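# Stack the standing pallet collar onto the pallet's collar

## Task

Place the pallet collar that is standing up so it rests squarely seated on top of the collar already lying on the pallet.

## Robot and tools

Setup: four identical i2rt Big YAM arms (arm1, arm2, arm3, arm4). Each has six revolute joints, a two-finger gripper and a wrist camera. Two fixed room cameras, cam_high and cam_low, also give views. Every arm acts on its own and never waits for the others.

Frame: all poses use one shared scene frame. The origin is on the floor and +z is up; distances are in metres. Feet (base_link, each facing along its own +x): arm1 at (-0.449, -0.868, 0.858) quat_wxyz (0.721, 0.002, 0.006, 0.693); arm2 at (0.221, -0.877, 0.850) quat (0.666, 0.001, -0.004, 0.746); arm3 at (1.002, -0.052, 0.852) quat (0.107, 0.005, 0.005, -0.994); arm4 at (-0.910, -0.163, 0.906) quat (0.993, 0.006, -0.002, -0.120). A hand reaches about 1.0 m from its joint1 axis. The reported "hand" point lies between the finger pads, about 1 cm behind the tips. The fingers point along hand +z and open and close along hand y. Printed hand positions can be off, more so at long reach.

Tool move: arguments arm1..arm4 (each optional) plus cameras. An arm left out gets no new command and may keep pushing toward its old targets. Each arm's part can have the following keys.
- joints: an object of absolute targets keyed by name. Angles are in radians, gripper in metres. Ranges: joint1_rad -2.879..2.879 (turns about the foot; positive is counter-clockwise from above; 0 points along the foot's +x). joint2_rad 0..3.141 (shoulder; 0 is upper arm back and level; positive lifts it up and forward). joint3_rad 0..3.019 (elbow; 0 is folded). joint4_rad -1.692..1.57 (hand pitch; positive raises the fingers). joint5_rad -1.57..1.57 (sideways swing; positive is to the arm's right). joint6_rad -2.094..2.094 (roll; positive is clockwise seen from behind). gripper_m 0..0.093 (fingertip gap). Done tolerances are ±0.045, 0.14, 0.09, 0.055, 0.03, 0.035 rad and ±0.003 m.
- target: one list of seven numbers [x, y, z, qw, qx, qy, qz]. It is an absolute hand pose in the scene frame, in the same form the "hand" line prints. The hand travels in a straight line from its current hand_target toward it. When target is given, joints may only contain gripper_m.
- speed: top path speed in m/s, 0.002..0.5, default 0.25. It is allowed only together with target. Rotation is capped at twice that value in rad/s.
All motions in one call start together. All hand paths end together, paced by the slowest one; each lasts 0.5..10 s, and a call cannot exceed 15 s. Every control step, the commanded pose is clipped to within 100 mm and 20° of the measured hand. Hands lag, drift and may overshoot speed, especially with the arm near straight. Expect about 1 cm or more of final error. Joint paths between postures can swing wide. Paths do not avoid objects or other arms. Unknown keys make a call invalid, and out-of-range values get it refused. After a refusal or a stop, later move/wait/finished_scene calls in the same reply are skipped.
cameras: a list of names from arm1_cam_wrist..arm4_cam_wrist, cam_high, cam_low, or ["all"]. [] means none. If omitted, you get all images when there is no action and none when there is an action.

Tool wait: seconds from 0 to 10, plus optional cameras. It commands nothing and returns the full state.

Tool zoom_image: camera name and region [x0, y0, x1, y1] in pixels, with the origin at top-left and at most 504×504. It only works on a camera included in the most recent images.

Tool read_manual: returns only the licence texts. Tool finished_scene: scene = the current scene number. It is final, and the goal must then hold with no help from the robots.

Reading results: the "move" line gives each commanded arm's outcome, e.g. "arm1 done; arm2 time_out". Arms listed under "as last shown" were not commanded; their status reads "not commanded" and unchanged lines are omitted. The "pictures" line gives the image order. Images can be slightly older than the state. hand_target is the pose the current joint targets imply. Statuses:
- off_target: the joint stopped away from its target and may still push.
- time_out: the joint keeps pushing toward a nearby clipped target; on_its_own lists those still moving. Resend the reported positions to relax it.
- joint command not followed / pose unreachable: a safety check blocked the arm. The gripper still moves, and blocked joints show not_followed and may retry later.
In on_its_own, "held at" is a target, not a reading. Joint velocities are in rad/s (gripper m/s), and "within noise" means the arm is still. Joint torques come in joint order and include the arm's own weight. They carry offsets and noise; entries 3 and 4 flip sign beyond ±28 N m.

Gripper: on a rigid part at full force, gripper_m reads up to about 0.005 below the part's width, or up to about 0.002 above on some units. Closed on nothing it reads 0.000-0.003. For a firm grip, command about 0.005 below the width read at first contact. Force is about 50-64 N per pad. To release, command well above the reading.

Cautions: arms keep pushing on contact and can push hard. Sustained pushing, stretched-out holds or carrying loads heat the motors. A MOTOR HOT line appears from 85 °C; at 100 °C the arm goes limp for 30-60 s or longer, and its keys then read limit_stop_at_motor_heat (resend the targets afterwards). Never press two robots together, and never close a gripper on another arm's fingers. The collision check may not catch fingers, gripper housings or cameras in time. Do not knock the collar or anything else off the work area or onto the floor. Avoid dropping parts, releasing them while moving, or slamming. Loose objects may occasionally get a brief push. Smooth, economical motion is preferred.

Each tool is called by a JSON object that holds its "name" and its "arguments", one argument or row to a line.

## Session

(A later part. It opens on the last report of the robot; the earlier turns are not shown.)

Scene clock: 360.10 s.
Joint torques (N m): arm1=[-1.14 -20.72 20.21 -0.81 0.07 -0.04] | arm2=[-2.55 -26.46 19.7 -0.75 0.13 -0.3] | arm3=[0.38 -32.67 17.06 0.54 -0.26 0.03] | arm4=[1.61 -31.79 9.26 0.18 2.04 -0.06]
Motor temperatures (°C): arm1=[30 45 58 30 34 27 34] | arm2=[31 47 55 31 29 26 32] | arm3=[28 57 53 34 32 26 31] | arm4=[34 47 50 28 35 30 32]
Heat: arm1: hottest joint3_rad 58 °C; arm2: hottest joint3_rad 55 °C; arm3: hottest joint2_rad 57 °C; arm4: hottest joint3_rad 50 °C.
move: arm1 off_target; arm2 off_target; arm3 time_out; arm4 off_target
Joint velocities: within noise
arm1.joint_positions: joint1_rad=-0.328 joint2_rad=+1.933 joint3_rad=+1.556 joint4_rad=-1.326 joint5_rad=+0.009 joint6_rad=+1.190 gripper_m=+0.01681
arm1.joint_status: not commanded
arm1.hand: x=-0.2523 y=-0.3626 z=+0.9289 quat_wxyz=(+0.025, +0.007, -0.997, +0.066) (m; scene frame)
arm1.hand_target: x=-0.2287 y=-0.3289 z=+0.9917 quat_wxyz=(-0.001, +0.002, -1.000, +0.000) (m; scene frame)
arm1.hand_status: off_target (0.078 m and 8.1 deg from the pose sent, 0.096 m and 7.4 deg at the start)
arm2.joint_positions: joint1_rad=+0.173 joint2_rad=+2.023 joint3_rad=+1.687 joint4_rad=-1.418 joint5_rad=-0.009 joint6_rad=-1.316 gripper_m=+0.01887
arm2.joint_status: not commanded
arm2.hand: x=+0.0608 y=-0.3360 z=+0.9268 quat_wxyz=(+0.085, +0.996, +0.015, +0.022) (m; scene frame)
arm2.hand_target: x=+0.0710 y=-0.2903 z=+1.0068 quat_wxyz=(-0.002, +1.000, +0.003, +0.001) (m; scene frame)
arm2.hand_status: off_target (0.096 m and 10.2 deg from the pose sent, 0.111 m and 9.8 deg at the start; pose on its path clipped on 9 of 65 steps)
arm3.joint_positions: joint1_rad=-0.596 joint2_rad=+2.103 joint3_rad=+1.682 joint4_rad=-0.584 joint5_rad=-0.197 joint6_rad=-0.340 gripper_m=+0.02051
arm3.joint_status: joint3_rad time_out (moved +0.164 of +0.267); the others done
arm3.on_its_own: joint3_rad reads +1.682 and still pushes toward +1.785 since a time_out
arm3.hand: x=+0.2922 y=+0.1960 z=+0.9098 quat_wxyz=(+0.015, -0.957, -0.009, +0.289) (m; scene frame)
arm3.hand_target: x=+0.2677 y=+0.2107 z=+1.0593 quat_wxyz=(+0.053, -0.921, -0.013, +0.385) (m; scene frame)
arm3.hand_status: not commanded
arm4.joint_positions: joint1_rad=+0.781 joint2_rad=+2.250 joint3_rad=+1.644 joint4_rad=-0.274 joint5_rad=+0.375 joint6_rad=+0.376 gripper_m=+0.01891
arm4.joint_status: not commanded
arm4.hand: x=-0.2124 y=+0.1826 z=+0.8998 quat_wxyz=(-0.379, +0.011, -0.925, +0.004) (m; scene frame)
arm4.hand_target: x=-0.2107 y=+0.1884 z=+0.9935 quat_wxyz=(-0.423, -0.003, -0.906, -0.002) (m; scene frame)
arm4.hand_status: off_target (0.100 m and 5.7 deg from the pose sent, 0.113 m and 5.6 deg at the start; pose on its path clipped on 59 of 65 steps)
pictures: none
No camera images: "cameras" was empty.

{"name": "move", "arguments": {
  "arm1": {"target":[-0.208,-0.300,0.997,0,0.002,-1,0],"speed":0.1},
  "arm2": {"target":[0.085,-0.257,1.005,0,1,0.003,0],"speed":0.1},
  "arm3": {"joints":{"joint1_rad":-0.638,"joint2_rad":2.075,"joint3_rad":1.965,"joint4_rad":-0.68,"joint5_rad":-0.21,"joint6_rad":-0.35}},
  "arm4": {"target":[-0.242,0.222,1.0,0.424,0,0.906,0],"speed":0.1},
  "cameras": ["all"]
}}

Scene clock: 365.80 s.
Joint torques (N m): arm1=[-0.91 -22.36 20.81 -0.76 0.08 -0.02] | arm2=[-2.2 -27.28 20.25 -0.57 0.06 -0.28] | arm3=[0.21 -34.37 17.62 0.44 -0.19 0.03] | arm4=[1.9 -31.56 9.36 0.17 2.24 -0.09]
Motor temperatures (°C): arm1=[30 45 60 30 34 27 34] | arm2=[31 45 55 31 29 26 32] | arm3=[28 58 56 34 32 26 31] | arm4=[34 48 50 28 36 30 32]
Heat: arm1: hottest joint3_rad 60 °C; arm2: hottest joint3_rad 55 °C; arm3: hottest joint2_rad 58 °C; arm4: hottest joint3_rad 50 °C.
move: arm1 off_target; arm2 off_target; arm3 time_out; arm4 off_target
Joint velocities: within noise
arm1.joint_positions: joint1_rad=-0.344 joint2_rad=+2.006 joint3_rad=+1.672 joint4_rad=-1.383 joint5_rad=+0.009 joint6_rad=+1.175 gripper_m=+0.01681
arm1.joint_status: not commanded
arm1.hand: x=-0.2348 y=-0.3417 z=+0.9292 quat_wxyz=(+0.029, +0.007, -0.997, +0.072) (m; scene frame)
arm1.hand_target: x=-0.2112 y=-0.3081 z=+0.9991 quat_wxyz=(-0.001, +0.002, -1.000, +0.000) (m; scene frame)
arm1.hand_status: off_target (0.084 m and 8.9 deg from the pose sent, 0.103 m and 8.1 deg at the start)
arm2.joint_positions: joint1_rad=+0.134 joint2_rad=+2.073 joint3_rad=+1.761 joint4_rad=-1.453 joint5_rad=-0.006 joint6_rad=-1.358 gripper_m=+0.01892
arm2.joint_status: not commanded
arm2.hand: x=+0.0790 y=-0.3151 z=+0.9242 quat_wxyz=(+0.092, +0.995, +0.016, +0.021) (m; scene frame)
arm2.hand_target: x=+0.0880 y=-0.2686 z=+1.0073 quat_wxyz=(-0.001, +1.000, +0.005, +0.002) (m; scene frame)
arm2.hand_status: off_target (0.100 m and 10.9 deg from the pose sent, 0.114 m and 10.2 deg at the start; pose on its path clipped on 28 of 66 steps)
arm3.joint_positions: joint1_rad=-0.626 joint2_rad=+2.210 joint3_rad=+1.858 joint4_rad=-0.661 joint5_rad=-0.211 joint6_rad=-0.360 gripper_m=+0.02051
arm3.joint_status: joint3_rad time_out (moved +0.176 of +0.283); the others done
arm3.on_its_own: joint3_rad reads +1.858 and still pushes toward +1.965 since a time_out
arm3.hand: x=+0.2646 y=+0.2300 z=+0.9051 quat_wxyz=(+0.014, -0.958, -0.006, +0.288) (m; scene frame)
arm3.hand_target: x=+0.2435 y=+0.2477 z=+1.0638 quat_wxyz=(+0.058, -0.922, -0.009, +0.383) (m; scene frame)
arm3.hand_status: not commanded
arm4.joint_positions: joint1_rad=+0.845 joint2_rad=+2.241 joint3_rad=+1.621 joint4_rad=-0.281 joint5_rad=+0.416 joint6_rad=+0.427 gripper_m=+0.01890
arm4.joint_status: not commanded
arm4.hand: x=-0.2412 y=+0.2142 z=+0.8965 quat_wxyz=(-0.379, +0.012, -0.925, +0.006) (m; scene frame)
arm4.hand_target: x=-0.2397 y=+0.2220 z=+0.9901 quat_wxyz=(-0.424, -0.001, -0.906, -0.001) (m; scene frame)
arm4.hand_status: off_target (0.104 m and 5.9 deg from the pose sent, 0.112 m and 5.7 deg at the start; pose on its path clipped on 59 of 66 steps)
pictures: arm1_cam_wrist, arm2_cam_wrist, arm3_cam_wrist, arm4_cam_wrist, cam_high, cam_low
Images, in order (width x height): arm1_cam_wrist 672x504, arm2_cam_wrist 672x504, arm3_cam_wrist 672x504, arm4_cam_wrist 672x504, cam_high 672x504, cam_low 672x504.

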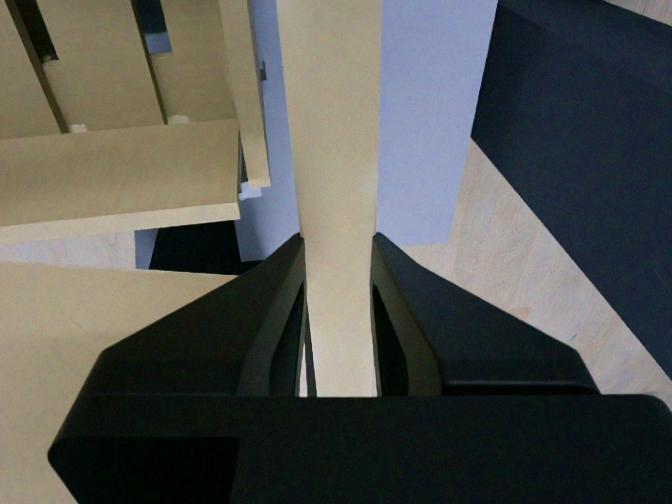

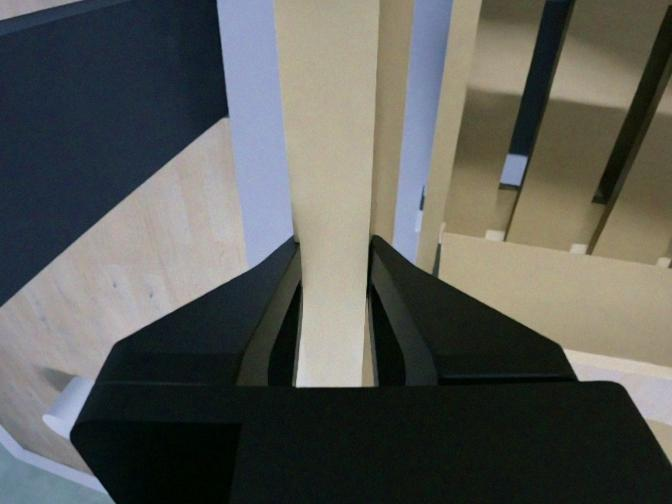

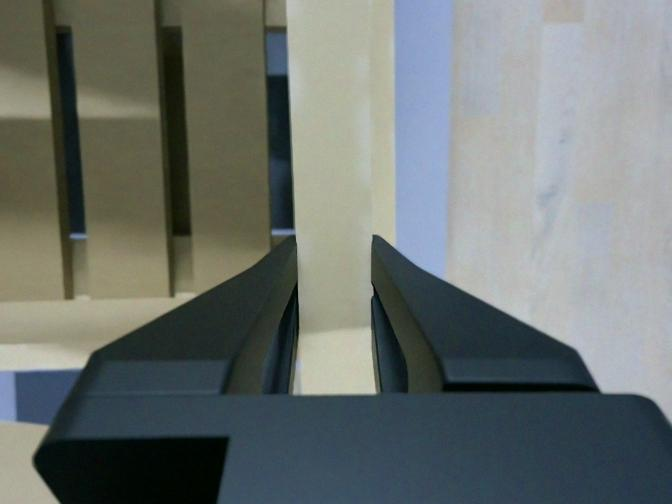

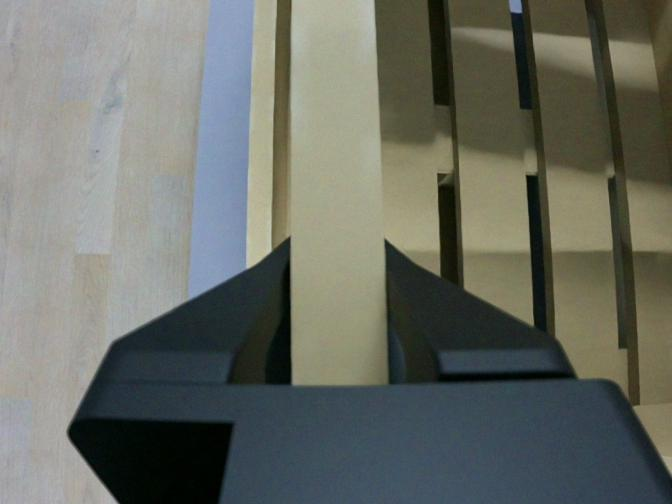

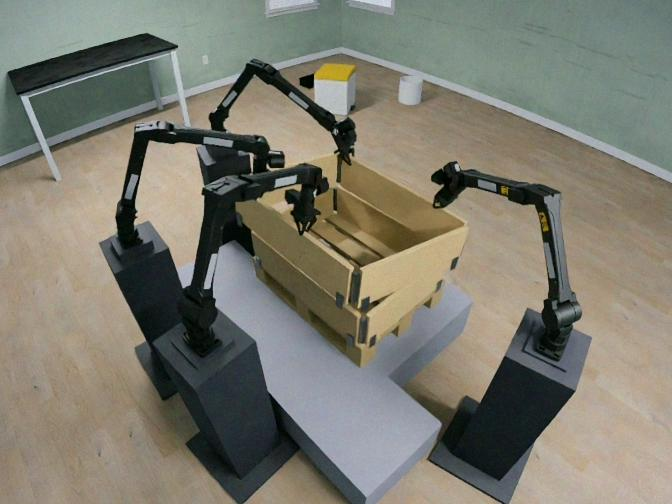

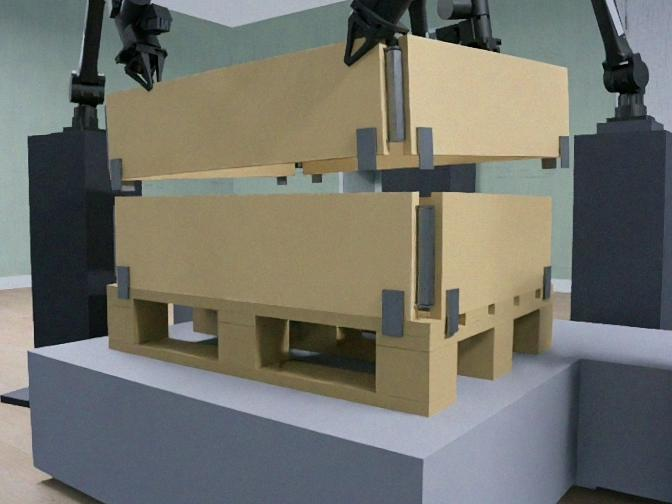

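{"name": "move", "arguments": {
  "arm1": {"target":[-0.202,-0.288,0.998,0,0,0.9988,0.05],"speed":0.1},
  "arm2": {"target":[0.094,-0.242,1.005,-0.06,0.998,0,0],"speed":0.1},
  "arm3": {"joints":{"joint1_rad":-0.66,"joint2_rad":2.20,"joint3_rad":2.20,"joint4_rad":-0.80,"joint5_rad":-0.225,"joint6_rad":-0.37}},
  "arm4": {"target":[-0.267,0.255,1.0,0.424,0,0.906,0],"speed":0.1},
  "cameras": ["cam_low"]
}}

Scene clock: 397.00 s.
Joint torques (N m): arm1=[-1.26 -24.12 17.96 0.31 -0.11 -0.05] | arm2=[-2.26 -30.62 15.24 1.35 0.5 -0.26] | arm3=[0.15 -35.6 18.35 0.49 -0.21 -0.01] | arm4=[2.32 -30.74 10.36 0.23 2.36 -0.11]
Motor temperatures (°C): arm1=[30 46 64 30 33 27 34] | arm2=[31 42 54 31 29 26 32] | arm3=[28 64 73 33 31 26 31] | arm4=[34 53 50 28 41 30 32]
Heat: arm1: hottest joint3_rad 64 °C; arm2: hottest joint3_rad 54 °C; arm3: hottest joint3_rad 73 °C; arm4: hottest joint2_rad 53 °C.
move: arm1 off_target; arm2 off_target; arm3 time_out; arm4 off_target
Joint velocities: within noise
arm1.joint_positions: joint1_rad=-0.353 joint2_rad=+2.006 joint3_rad=+1.672 joint4_rad=-1.301 joint5_rad=-0.023 joint6_rad=+1.169 gripper_m=+0.01681
arm1.joint_status: not commanded
arm1.hand: x=-0.2277 y=-0.3231 z=+0.9270 quat_wxyz=(+0.029, +0.005, -0.999, +0.028) (m; scene frame)
arm1.hand_target: x=-0.2044 y=-0.2951 z=+0.9997 quat_wxyz=(-0.002, +0.001, -0.999, -0.049) (m; scene frame)
arm1.hand_status: off_target (0.083 m and 9.5 deg from the pose sent, 0.093 m and 14.4 deg at the start)
arm2.joint_positions: joint1_rad=+0.123 joint2_rad=+2.073 joint3_rad=+1.757 joint4_rad=-1.370 joint5_rad=+0.008 joint6_rad=-1.365 gripper_m=+0.01892
arm2.joint_status: not commanded
arm2.hand: x=+0.0832 y=-0.2949 z=+0.9198 quat_wxyz=(+0.052, +0.998, +0.015, +0.019) (m; scene frame)
arm2.hand_target: x=+0.0966 y=-0.2546 z=+1.0069 quat_wxyz=(-0.054, +0.999, +0.002, +0.003) (m; scene frame)
arm2.hand_status: off_target (0.101 m and 13.1 deg from the pose sent, 0.110 m and 17.7 deg at the start; pose on its path clipped on 20 of 69 steps)
arm3.joint_positions: joint1_rad=-0.648 joint2_rad=+2.331 joint3_rad=+2.076 joint4_rad=-0.784 joint5_rad=-0.223 joint6_rad=-0.375 gripper_m=+0.02051
arm3.joint_status: joint3_rad time_out (moved +0.218 of +0.342); the others done
arm3.on_its_own: joint3_rad reads +2.076 and still pushes toward +2.188 since a time_out
arm3.hand: x=+0.2381 y=+0.2592 z=+0.9018 quat_wxyz=(+0.009, -0.960, -0.003, +0.278) (m; scene frame)
arm3.hand_target: x=+0.2191 y=+0.2768 z=+1.0654 quat_wxyz=(+0.056, -0.925, -0.008, +0.375) (m; scene frame)
arm3.hand_status: not commanded
arm4.joint_positions: joint1_rad=+0.903 joint2_rad=+2.233 joint3_rad=+1.606 joint4_rad=-0.309 joint5_rad=+0.454 joint6_rad=+0.481 gripper_m=+0.01890
arm4.joint_status: not commanded
arm4.hand: x=-0.2698 y=+0.2408 z=+0.8942 quat_wxyz=(-0.374, +0.012, -0.927, +0.010) (m; scene frame)
arm4.hand_target: x=-0.2664 y=+0.2537 z=+0.9881 quat_wxyz=(-0.423, +0.000, -0.906, -0.001) (m; scene frame)
arm4.hand_status: off_target (0.107 m and 6.4 deg from the pose sent, 0.114 m and 5.9 deg at the start; pose on its path clipped on 62 of 69 steps)
pictures: cam_low
Images, in order (width x height): cam_low 672x504.

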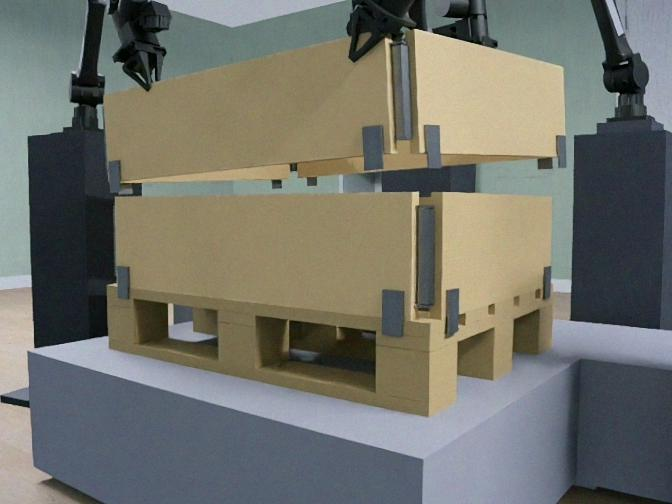

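{"name": "move", "arguments": {
  "arm1": {"target":[-0.196,-0.275,0.99,0,0,0.996,0.085],"speed":0.12},
  "arm2": {"target":[0.105,-0.228,1.0,-0.11,0.994,0,0],"speed":0.12},
  "arm3": {"joints":{"joint1_rad":-0.68,"joint2_rad":2.33,"joint3_rad":2.44,"joint4_rad":-0.92,"joint5_rad":-0.235,"joint6_rad":-0.388}},
  "arm4": {"target":[-0.296,0.286,0.985,0.424,0,0.906,0],"speed":0.12},
  "cameras": ["all"]
}}

Scene clock: 402.87 s.
Joint torques (N m): arm1=[-0.91 -25.99 16.03 0.34 -0.3 -0.08] | arm2=[-1.32 -30.97 13.46 1.98 0.59 -0.27] | arm3=[-1.03 -36.6 18.54 0.55 -0.53 -0.11] | arm4=[3.02 -29.86 10.43 0.39 2.64 -0.23]
Motor temperatures (°C): arm1=[30 46 64 30 33 27 34] | arm2=[31 42 53 31 29 26 32] | arm3=[28 65 74 33 31 26 31] | arm4=[34 55 49 28 42 30 32]
Heat: arm1: hottest joint3_rad 64 °C; arm2: hottest joint3_rad 53 °C; arm3: hottest joint3_rad 74 °C; arm4: hottest joint2_rad 55 °C.
move: arm1 off_target; arm2 off_target; arm3 time_out; arm4 off_target
Joint velocities: within noise
arm1.joint_positions: joint1_rad=-0.366 joint2_rad=+2.030 joint3_rad=+1.672 joint4_rad=-1.211 joint5_rad=-0.041 joint6_rad=+1.166 gripper_m=+0.01681
arm1.joint_status: not commanded
arm1.hand: x=-0.2156 y=-0.3058 z=+0.9121 quat_wxyz=(+0.024, +0.000, -1.000, -0.006) (m; scene frame)
arm1.hand_target: x=-0.1974 y=-0.2822 z=+0.9901 quat_wxyz=(-0.004, +0.000, -0.997, -0.081) (m; scene frame)
arm1.hand_status: off_target (0.086 m and 9.5 deg from the pose sent, 0.085 m and 13.4 deg at the start)
arm2.joint_positions: joint1_rad=+0.099 joint2_rad=+2.045 joint3_rad=+1.648 joint4_rad=-1.180 joint5_rad=+0.025 joint6_rad=-1.373 gripper_m=+0.01892
arm2.joint_status: not commanded
arm2.hand: x=+0.0983 y=-0.2834 z=+0.8964 quat_wxyz=(-0.003, +1.000, +0.007, +0.015) (m; scene frame)
arm2.hand_target: x=+0.1054 y=-0.2445 z=+0.9855 quat_wxyz=(-0.110, +0.994, +0.000, +0.002) (m; scene frame)
arm2.hand_status: off_target (0.118 m and 12.4 deg from the pose sent, 0.107 m and 18.8 deg at the start; pose on its path clipped on 67 of 70 steps)
arm3.joint_positions: joint1_rad=-0.654 joint2_rad=+2.456 joint3_rad=+2.302 joint4_rad=-0.908 joint5_rad=-0.226 joint6_rad=-0.384 gripper_m=+0.02051
arm3.joint_status: joint3_rad time_out (moved +0.226 of +0.364); the others done
arm3.on_its_own: joint3_rad reads +2.302 and still pushes toward +2.415 since a time_out
arm3.hand: x=+0.2137 y=+0.2754 z=+0.8962 quat_wxyz=(+0.005, -0.963, -0.003, +0.269) (m; scene frame)
arm3.hand_target: x=+0.2017 y=+0.3022 z=+1.0599 quat_wxyz=(+0.053, -0.929, -0.009, +0.365) (m; scene frame)
arm3.hand_status: not commanded
arm4.joint_positions: joint1_rad=+0.959 joint2_rad=+2.232 joint3_rad=+1.601 joint4_rad=-0.330 joint5_rad=+0.493 joint6_rad=+0.553 gripper_m=+0.01896
arm4.joint_status: not commanded
arm4.hand: x=-0.2953 y=+0.2670 z=+0.8928 quat_wxyz=(-0.375, +0.002, -0.927, +0.009) (m; scene frame)
arm4.hand_target: x=-0.2952 y=+0.2851 z=+0.9808 quat_wxyz=(-0.424, -0.002, -0.906, -0.001) (m; scene frame)
arm4.hand_status: off_target (0.094 m and 6.2 deg from the pose sent, 0.105 m and 6.4 deg at the start)
pictures: arm1_cam_wrist, arm2_cam_wrist, arm3_cam_wrist, arm4_cam_wrist, cam_high, cam_low
Images, in order (width x height): arm1_cam_wrist 672x504, arm2_cam_wrist 672x504, arm3_cam_wrist 672x504, arm4_cam_wrist 672x504, cam_high 672x504, cam_low 672x504.

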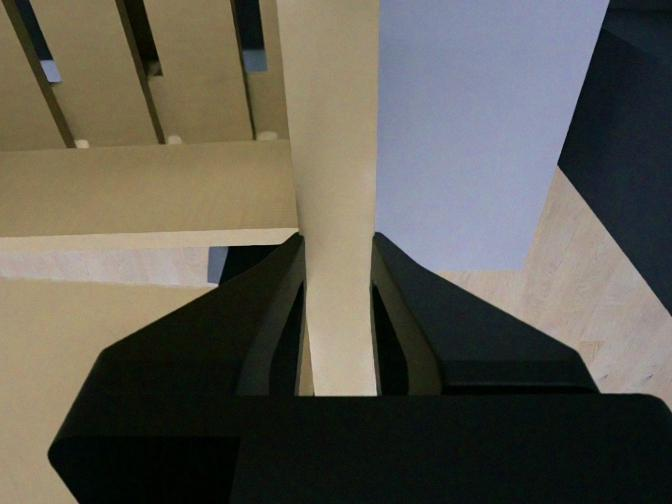

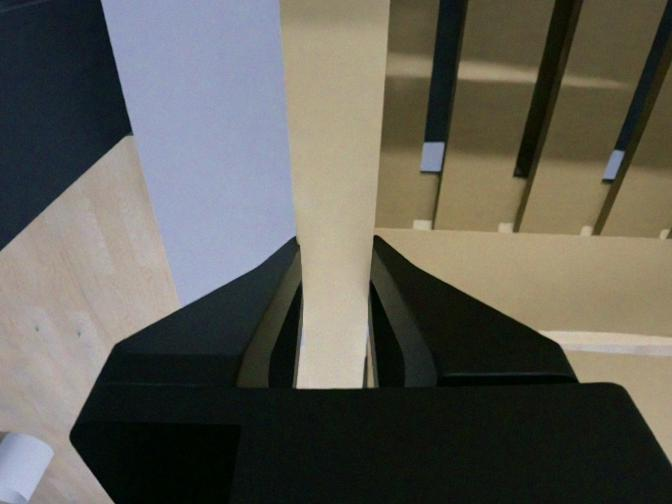

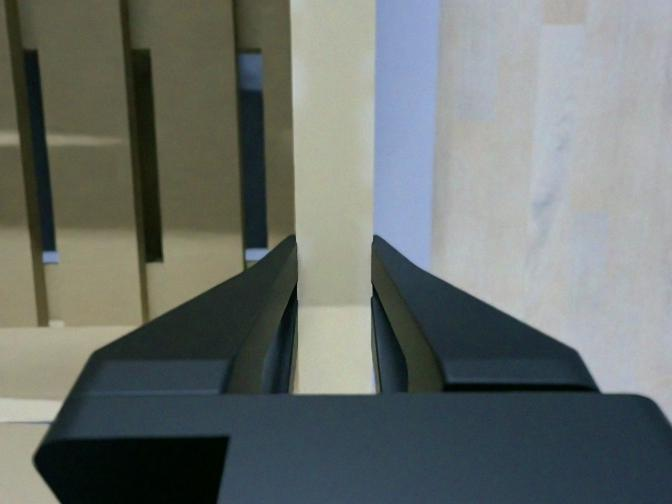

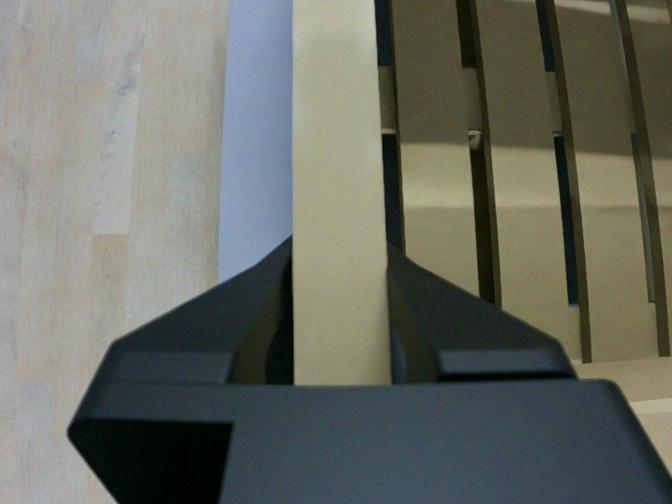

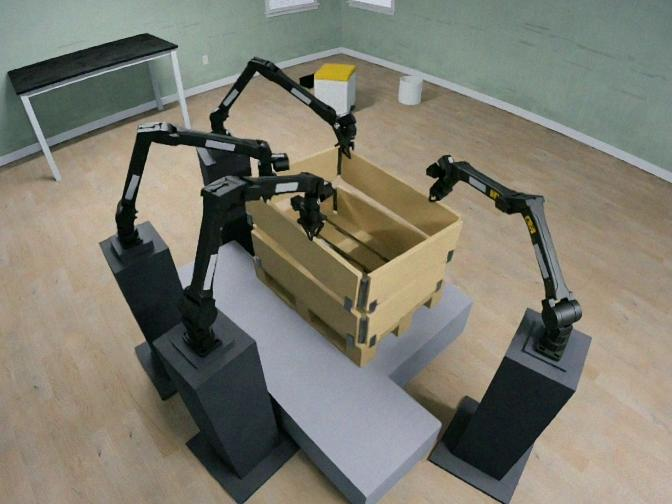

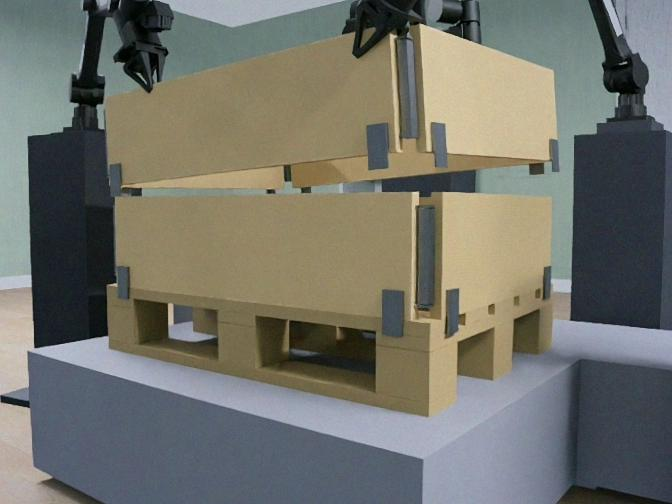

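{"name": "move", "arguments": {
  "arm1": {"target":[-0.196,-0.278,0.955,0,0,0.996,0.085],"speed":0.1},
  "arm2": {"target":[0.105,-0.228,0.970,-0.10,0.995,0,0],"speed":0.1},
  "arm3": {"joints":{"joint1_rad":-0.67,"joint2_rad":2.45,"joint3_rad":2.63,"joint4_rad":-0.97,"joint5_rad":-0.235,"joint6_rad":-0.373}},
  "arm4": {"target":[-0.324,0.290,0.935,0.424,0,0.906,0],"speed":0.1},
  "cameras": ["all"]
}}

Scene clock: 430.53 s.
Joint torques (N m): arm1=[-0.44 -24.7 13.44 1.21 -0.47 -0.03] | arm2=[-1.2 -27.93 16.7 0.76 0.18 -0.22] | arm3=[-0.56 -37.6 18.67 0.84 -0.15 0.04] | arm4=[3.37 -27.28 8.64 1.52 2.42 -0.08]
Motor temperatures (°C): arm1=[30 46 61 29 33 27 34] | arm2=[31 45 50 31 29 26 32] | arm3=[28 61 79 33 31 26 31] | arm4=[34 56 49 28 47 30 33]
Heat: arm1: hottest joint3_rad 61 °C; arm2: hottest joint3_rad 50 °C; arm3: hottest joint3_rad 79 °C; arm4: hottest joint2_rad 56 °C.
move: arm1 off_target; arm2 off_target; arm3 time_out; arm4 off_target
Joint velocities: within noise
arm1.joint_positions: joint1_rad=-0.372 joint2_rad=+2.038 joint3_rad=+1.643 joint4_rad=-1.154 joint5_rad=-0.046 joint6_rad=+1.160 gripper_m=+0.01680
arm1.joint_status: not commanded
arm1.hand: x=-0.2120 y=-0.3052 z=+0.8971 quat_wxyz=(+0.022, +0.000, -1.000, -0.016) (m; scene frame)
arm1.hand_target: x=-0.1982 y=-0.2829 z=+0.9553 quat_wxyz=(+0.001, +0.000, -0.997, -0.081) (m; scene frame)
arm1.hand_status: off_target (0.066 m and 8.3 deg from the pose sent, 0.055 m and 9.5 deg at the start)
arm2.joint_positions: joint1_rad=+0.092 joint2_rad=+2.048 joint3_rad=+1.638 joint4_rad=-1.155 joint5_rad=+0.028 joint6_rad=-1.384 gripper_m=+0.01892
arm2.joint_status: not commanded
arm2.hand: x=+0.1026 y=-0.2809 z=+0.8909 quat_wxyz=(-0.009, +1.000, +0.009, +0.015) (m; scene frame)
arm2.hand_target: x=+0.1069 y=-0.2369 z=+0.9721 quat_wxyz=(-0.100, +0.995, +0.000, +0.002) (m; scene frame)
arm2.hand_status: off_target (0.095 m and 10.7 deg from the pose sent, 0.092 m and 11.2 deg at the start)
arm3.joint_positions: joint1_rad=-0.650 joint2_rad=+2.577 joint3_rad=+2.494 joint4_rad=-0.965 joint5_rad=-0.237 joint6_rad=-0.378 gripper_m=+0.02051
arm3.joint_status: joint3_rad time_out (moved +0.192 of +0.328); the others done
arm3.on_its_own: joint3_rad reads +2.494 and still pushes toward +2.606 since a time_out
arm3.hand: x=+0.1881 y=+0.2823 z=+0.8836 quat_wxyz=(+0.002, -0.961, -0.004, +0.277) (m; scene frame)
arm3.hand_target: x=+0.1752 y=+0.3060 z=+1.0524 quat_wxyz=(+0.052, -0.925, -0.005, +0.376) (m; scene frame)
arm3.hand_status: not commanded
arm4.joint_positions: joint1_rad=+0.991 joint2_rad=+2.232 joint3_rad=+1.522 joint4_rad=-0.258 joint5_rad=+0.519 joint6_rad=+0.565 gripper_m=+0.01898
arm4.joint_status: not commanded
arm4.hand: x=-0.3219 y=+0.2688 z=+0.8697 quat_wxyz=(-0.380, +0.007, -0.925, +0.013) (m; scene frame)
arm4.hand_target: x=-0.3239 y=+0.2898 z=+0.9327 quat_wxyz=(-0.423, +0.000, -0.906, -0.001) (m; scene frame)
arm4.hand_status: off_target (0.069 m and 5.8 deg from the pose sent, 0.056 m and 6.2 deg at the start)
pictures: arm1_cam_wrist, arm2_cam_wrist, arm3_cam_wrist, arm4_cam_wrist, cam_high, cam_low
Images, in order (width x height): arm1_cam_wrist 672x504, arm2_cam_wrist 672x504, arm3_cam_wrist 672x504, arm4_cam_wrist 672x504, cam_high 672x504, cam_low 672x504.

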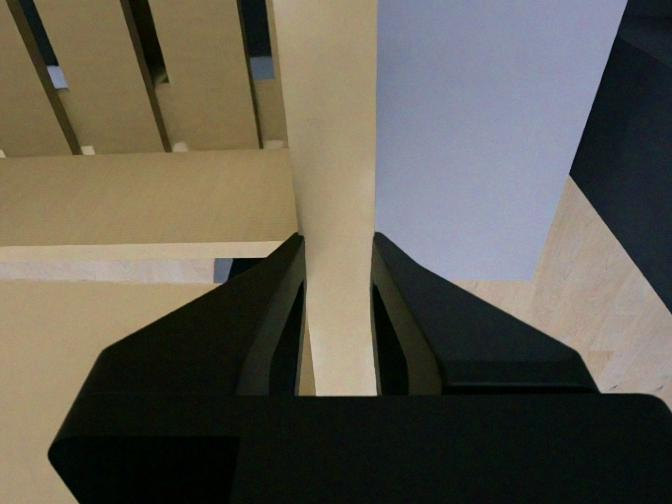

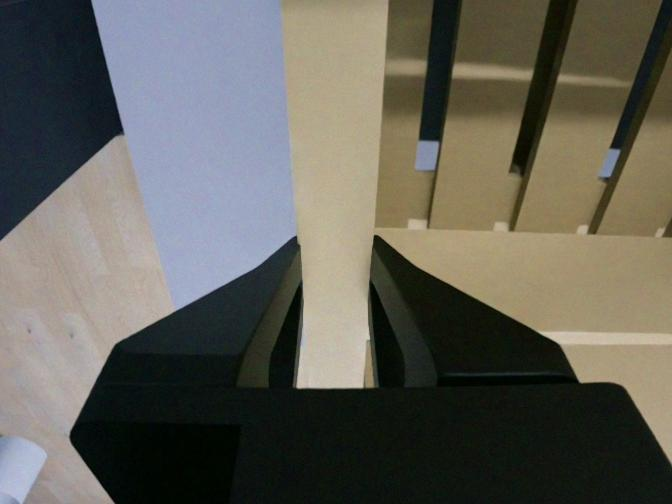

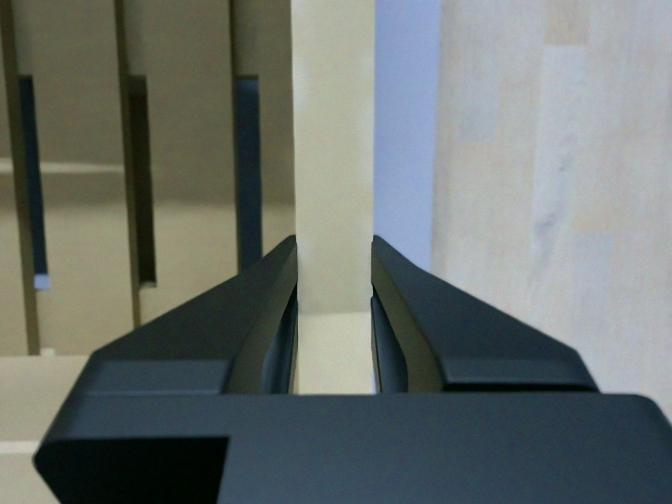

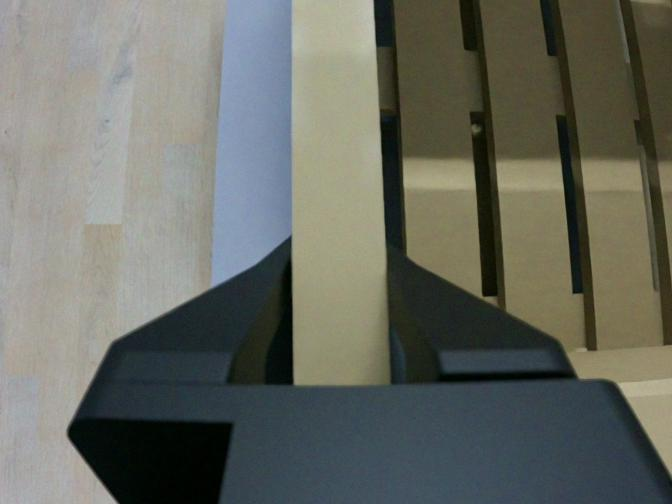

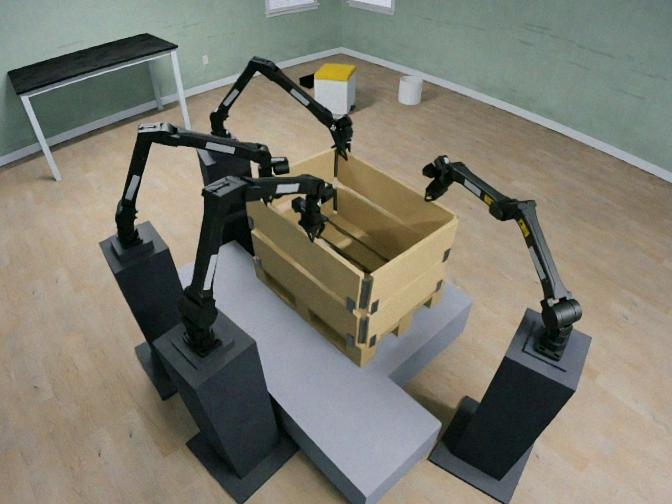

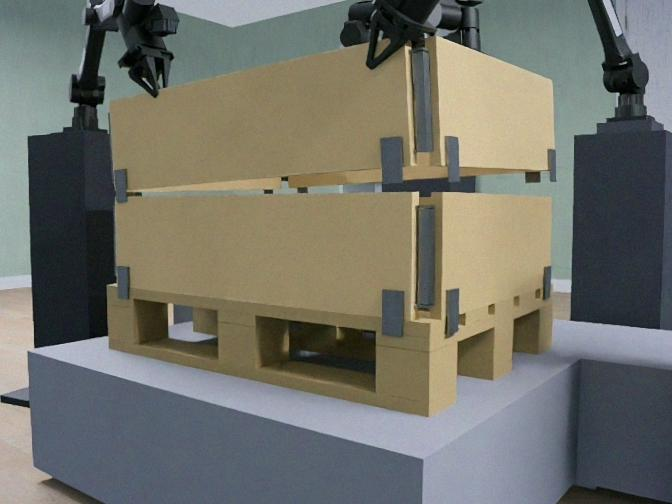

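{"name": "move", "arguments": {
  "arm1": {"target":[-0.198,-0.284,0.935,0,0,0.997,0.075],"speed":0.1},
  "arm2": {"target":[0.105,-0.218,0.950,-0.10,0.995,0,0],"speed":0.1},
  "arm3": {"joints":{"joint1_rad":-0.67,"joint2_rad":2.525,"joint3_rad":2.69,"joint4_rad":-0.97,"joint5_rad":-0.235,"joint6_rad":-0.373}},
  "arm4": {"target":[-0.333,0.299,0.908,0.424,0,0.906,0],"speed":0.1},
  "cameras": ["cam_low","arm1_cam_wrist","arm3_cam_wrist","cam_high"]
}}

Scene clock: 444.83 s.
Joint torques (N m): arm1=[-0.38 -25.58 12.46 0.35 -0.28 -0.03] | arm2=[-1.08 -28.45 16.61 1.22 0.14 -0.23] | arm3=[-1.03 -36.13 18.67 1.14 -0.27 -0.02] | arm4=[3.6 -26.05 9.13 1.46 2.25 -0.12]
Motor temperatures (°C): arm1=[30 50 58 29 33 27 34] | arm2=[31 49 49 31 29 26 32] | arm3=[28 59 76 33 31 26 31] | arm4=[34 55 48 28 48 30 33]
Heat: arm1: hottest joint3_rad 58 °C; arm2: hottest joint2_rad 49 °C; arm3: hottest joint3_rad 76 °C; arm4: hottest joint2_rad 55 °C.
move: arm1 off_target; arm2 off_target; arm3 time_out; arm4 off_target
Joint velocities: within noise
arm1.joint_positions: joint1_rad=-0.374 joint2_rad=+2.063 joint3_rad=+1.618 joint4_rad=-1.090 joint5_rad=-0.044 joint6_rad=+1.160 gripper_m=+0.01680
arm1.joint_status: not commanded
arm1.hand: x=-0.2095 y=-0.3025 z=+0.8744 quat_wxyz=(+0.018, +0.000, -1.000, -0.023) (m; scene frame)
arm1.hand_target: x=-0.1984 y=-0.2851 z=+0.9343 quat_wxyz=(-0.002, +0.000, -0.997, -0.078) (m; scene frame)
arm1.hand_status: off_target (0.064 m and 6.3 deg from the pose sent, 0.046 m and 7.2 deg at the start)
arm2.joint_positions: joint1_rad=+0.088 joint2_rad=+2.086 joint3_rad=+1.638 joint4_rad=-1.135 joint5_rad=+0.028 joint6_rad=-1.385 gripper_m=+0.01892
arm2.joint_status: not commanded
arm2.hand: x=+0.1052 y=-0.2792 z=+0.8686 quat_wxyz=(+0.000, +1.000, +0.008, +0.017) (m; scene frame)
arm2.hand_target: x=+0.1071 y=-0.2289 z=+0.9518 quat_wxyz=(-0.100, +0.995, +0.000, +0.002) (m; scene frame)
arm2.hand_status: off_target (0.102 m and 11.7 deg from the pose sent, 0.086 m and 10.7 deg at the start; pose on its path clipped on 32 of 61 steps)
arm3.joint_positions: joint1_rad=-0.644 joint2_rad=+2.630 joint3_rad=+2.562 joint4_rad=-0.971 joint5_rad=-0.232 joint6_rad=-0.373 gripper_m=+0.02051
arm3.joint_status: joint3_rad time_out (moved +0.068 of +0.196); the others done
arm3.on_its_own: joint3_rad reads +2.562 and still pushes toward +2.674 since a time_out
arm3.hand: x=+0.1780 y=+0.2821 z=+0.8705 quat_wxyz=(+0.004, -0.960, -0.005, +0.280) (m; scene frame)
arm3.hand_target: x=+0.1641 y=+0.3116 z=+1.0227 quat_wxyz=(+0.051, -0.926, -0.005, +0.373) (m; scene frame)
arm3.hand_status: not commanded
arm4.joint_positions: joint1_rad=+1.008 joint2_rad=+2.257 joint3_rad=+1.504 joint4_rad=-0.218 joint5_rad=+0.537 joint6_rad=+0.588 gripper_m=+0.01903
arm4.joint_status: not commanded
arm4.hand: x=-0.3316 y=+0.2730 z=+0.8515 quat_wxyz=(-0.384, +0.002, -0.923, +0.013) (m; scene frame)
arm4.hand_target: x=-0.3334 y=+0.2982 z=+0.9062 quat_wxyz=(-0.423, -0.001, -0.906, -0.001) (m; scene frame)
arm4.hand_status: off_target (0.062 m and 5.2 deg from the pose sent, 0.050 m and 5.8 deg at the start)
pictures: arm1_cam_wrist, arm3_cam_wrist, cam_high, cam_low
Images, in order (width x height): arm1_cam_wrist 672x504, arm3_cam_wrist 672x504, cam_high 672x504, cam_low 672x504.

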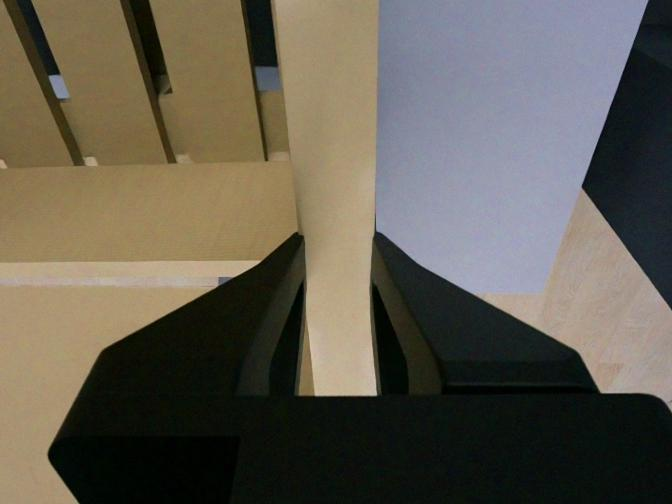

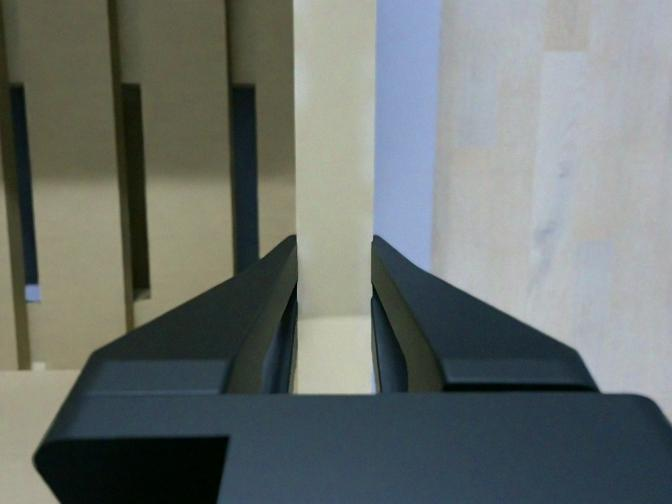

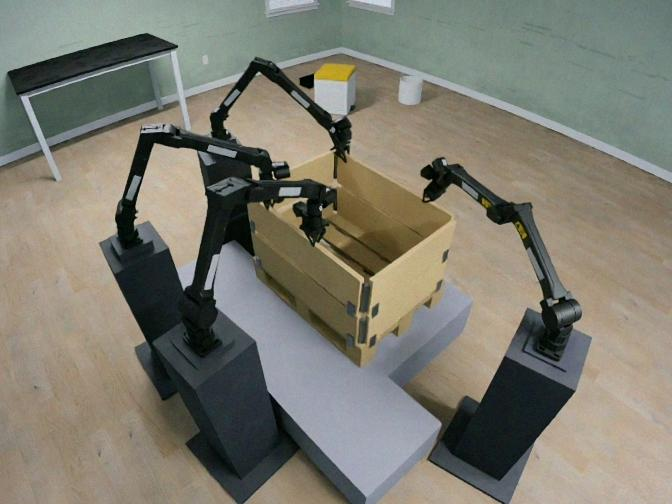

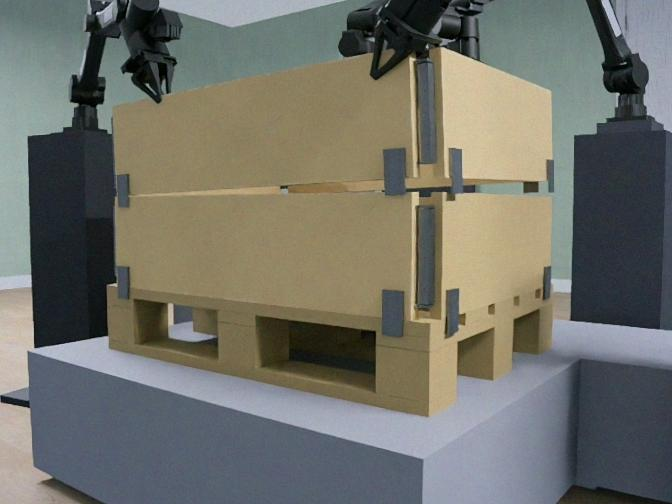

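{"name": "zoom_image", "arguments": {
  "camera": "cam_low",
  "region": [360, 130, 580, 260]
}}

{"name": "zoom_image", "arguments": {
  "camera": "cam_low",
  "region": [90, 130, 310, 260]
}}

{"name": "zoom_image", "arguments": {
  "camera": "cam_high",
  "region": [230, 170, 480, 370]
}}

Scaled by 2.291 from the camera's 672x504 image, which has a finer 960x720 frame.

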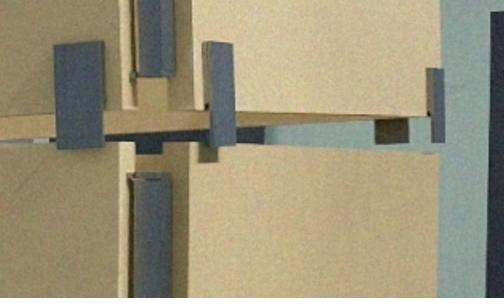

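Scaled by 2.291 from the camera's 672x504 image, which has a finer 960x720 frame.

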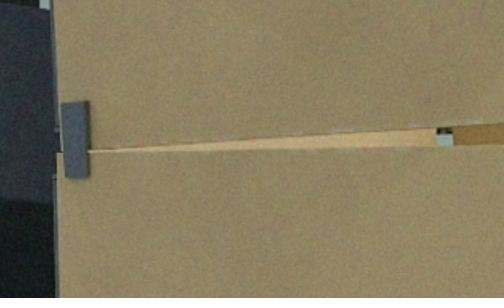

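Scaled by 2.016 from the camera's 672x504 image, which has a finer 960x720 frame.

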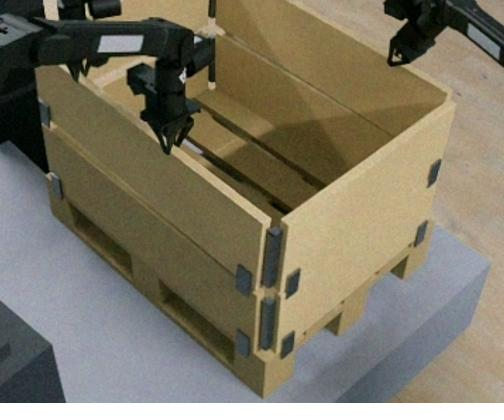

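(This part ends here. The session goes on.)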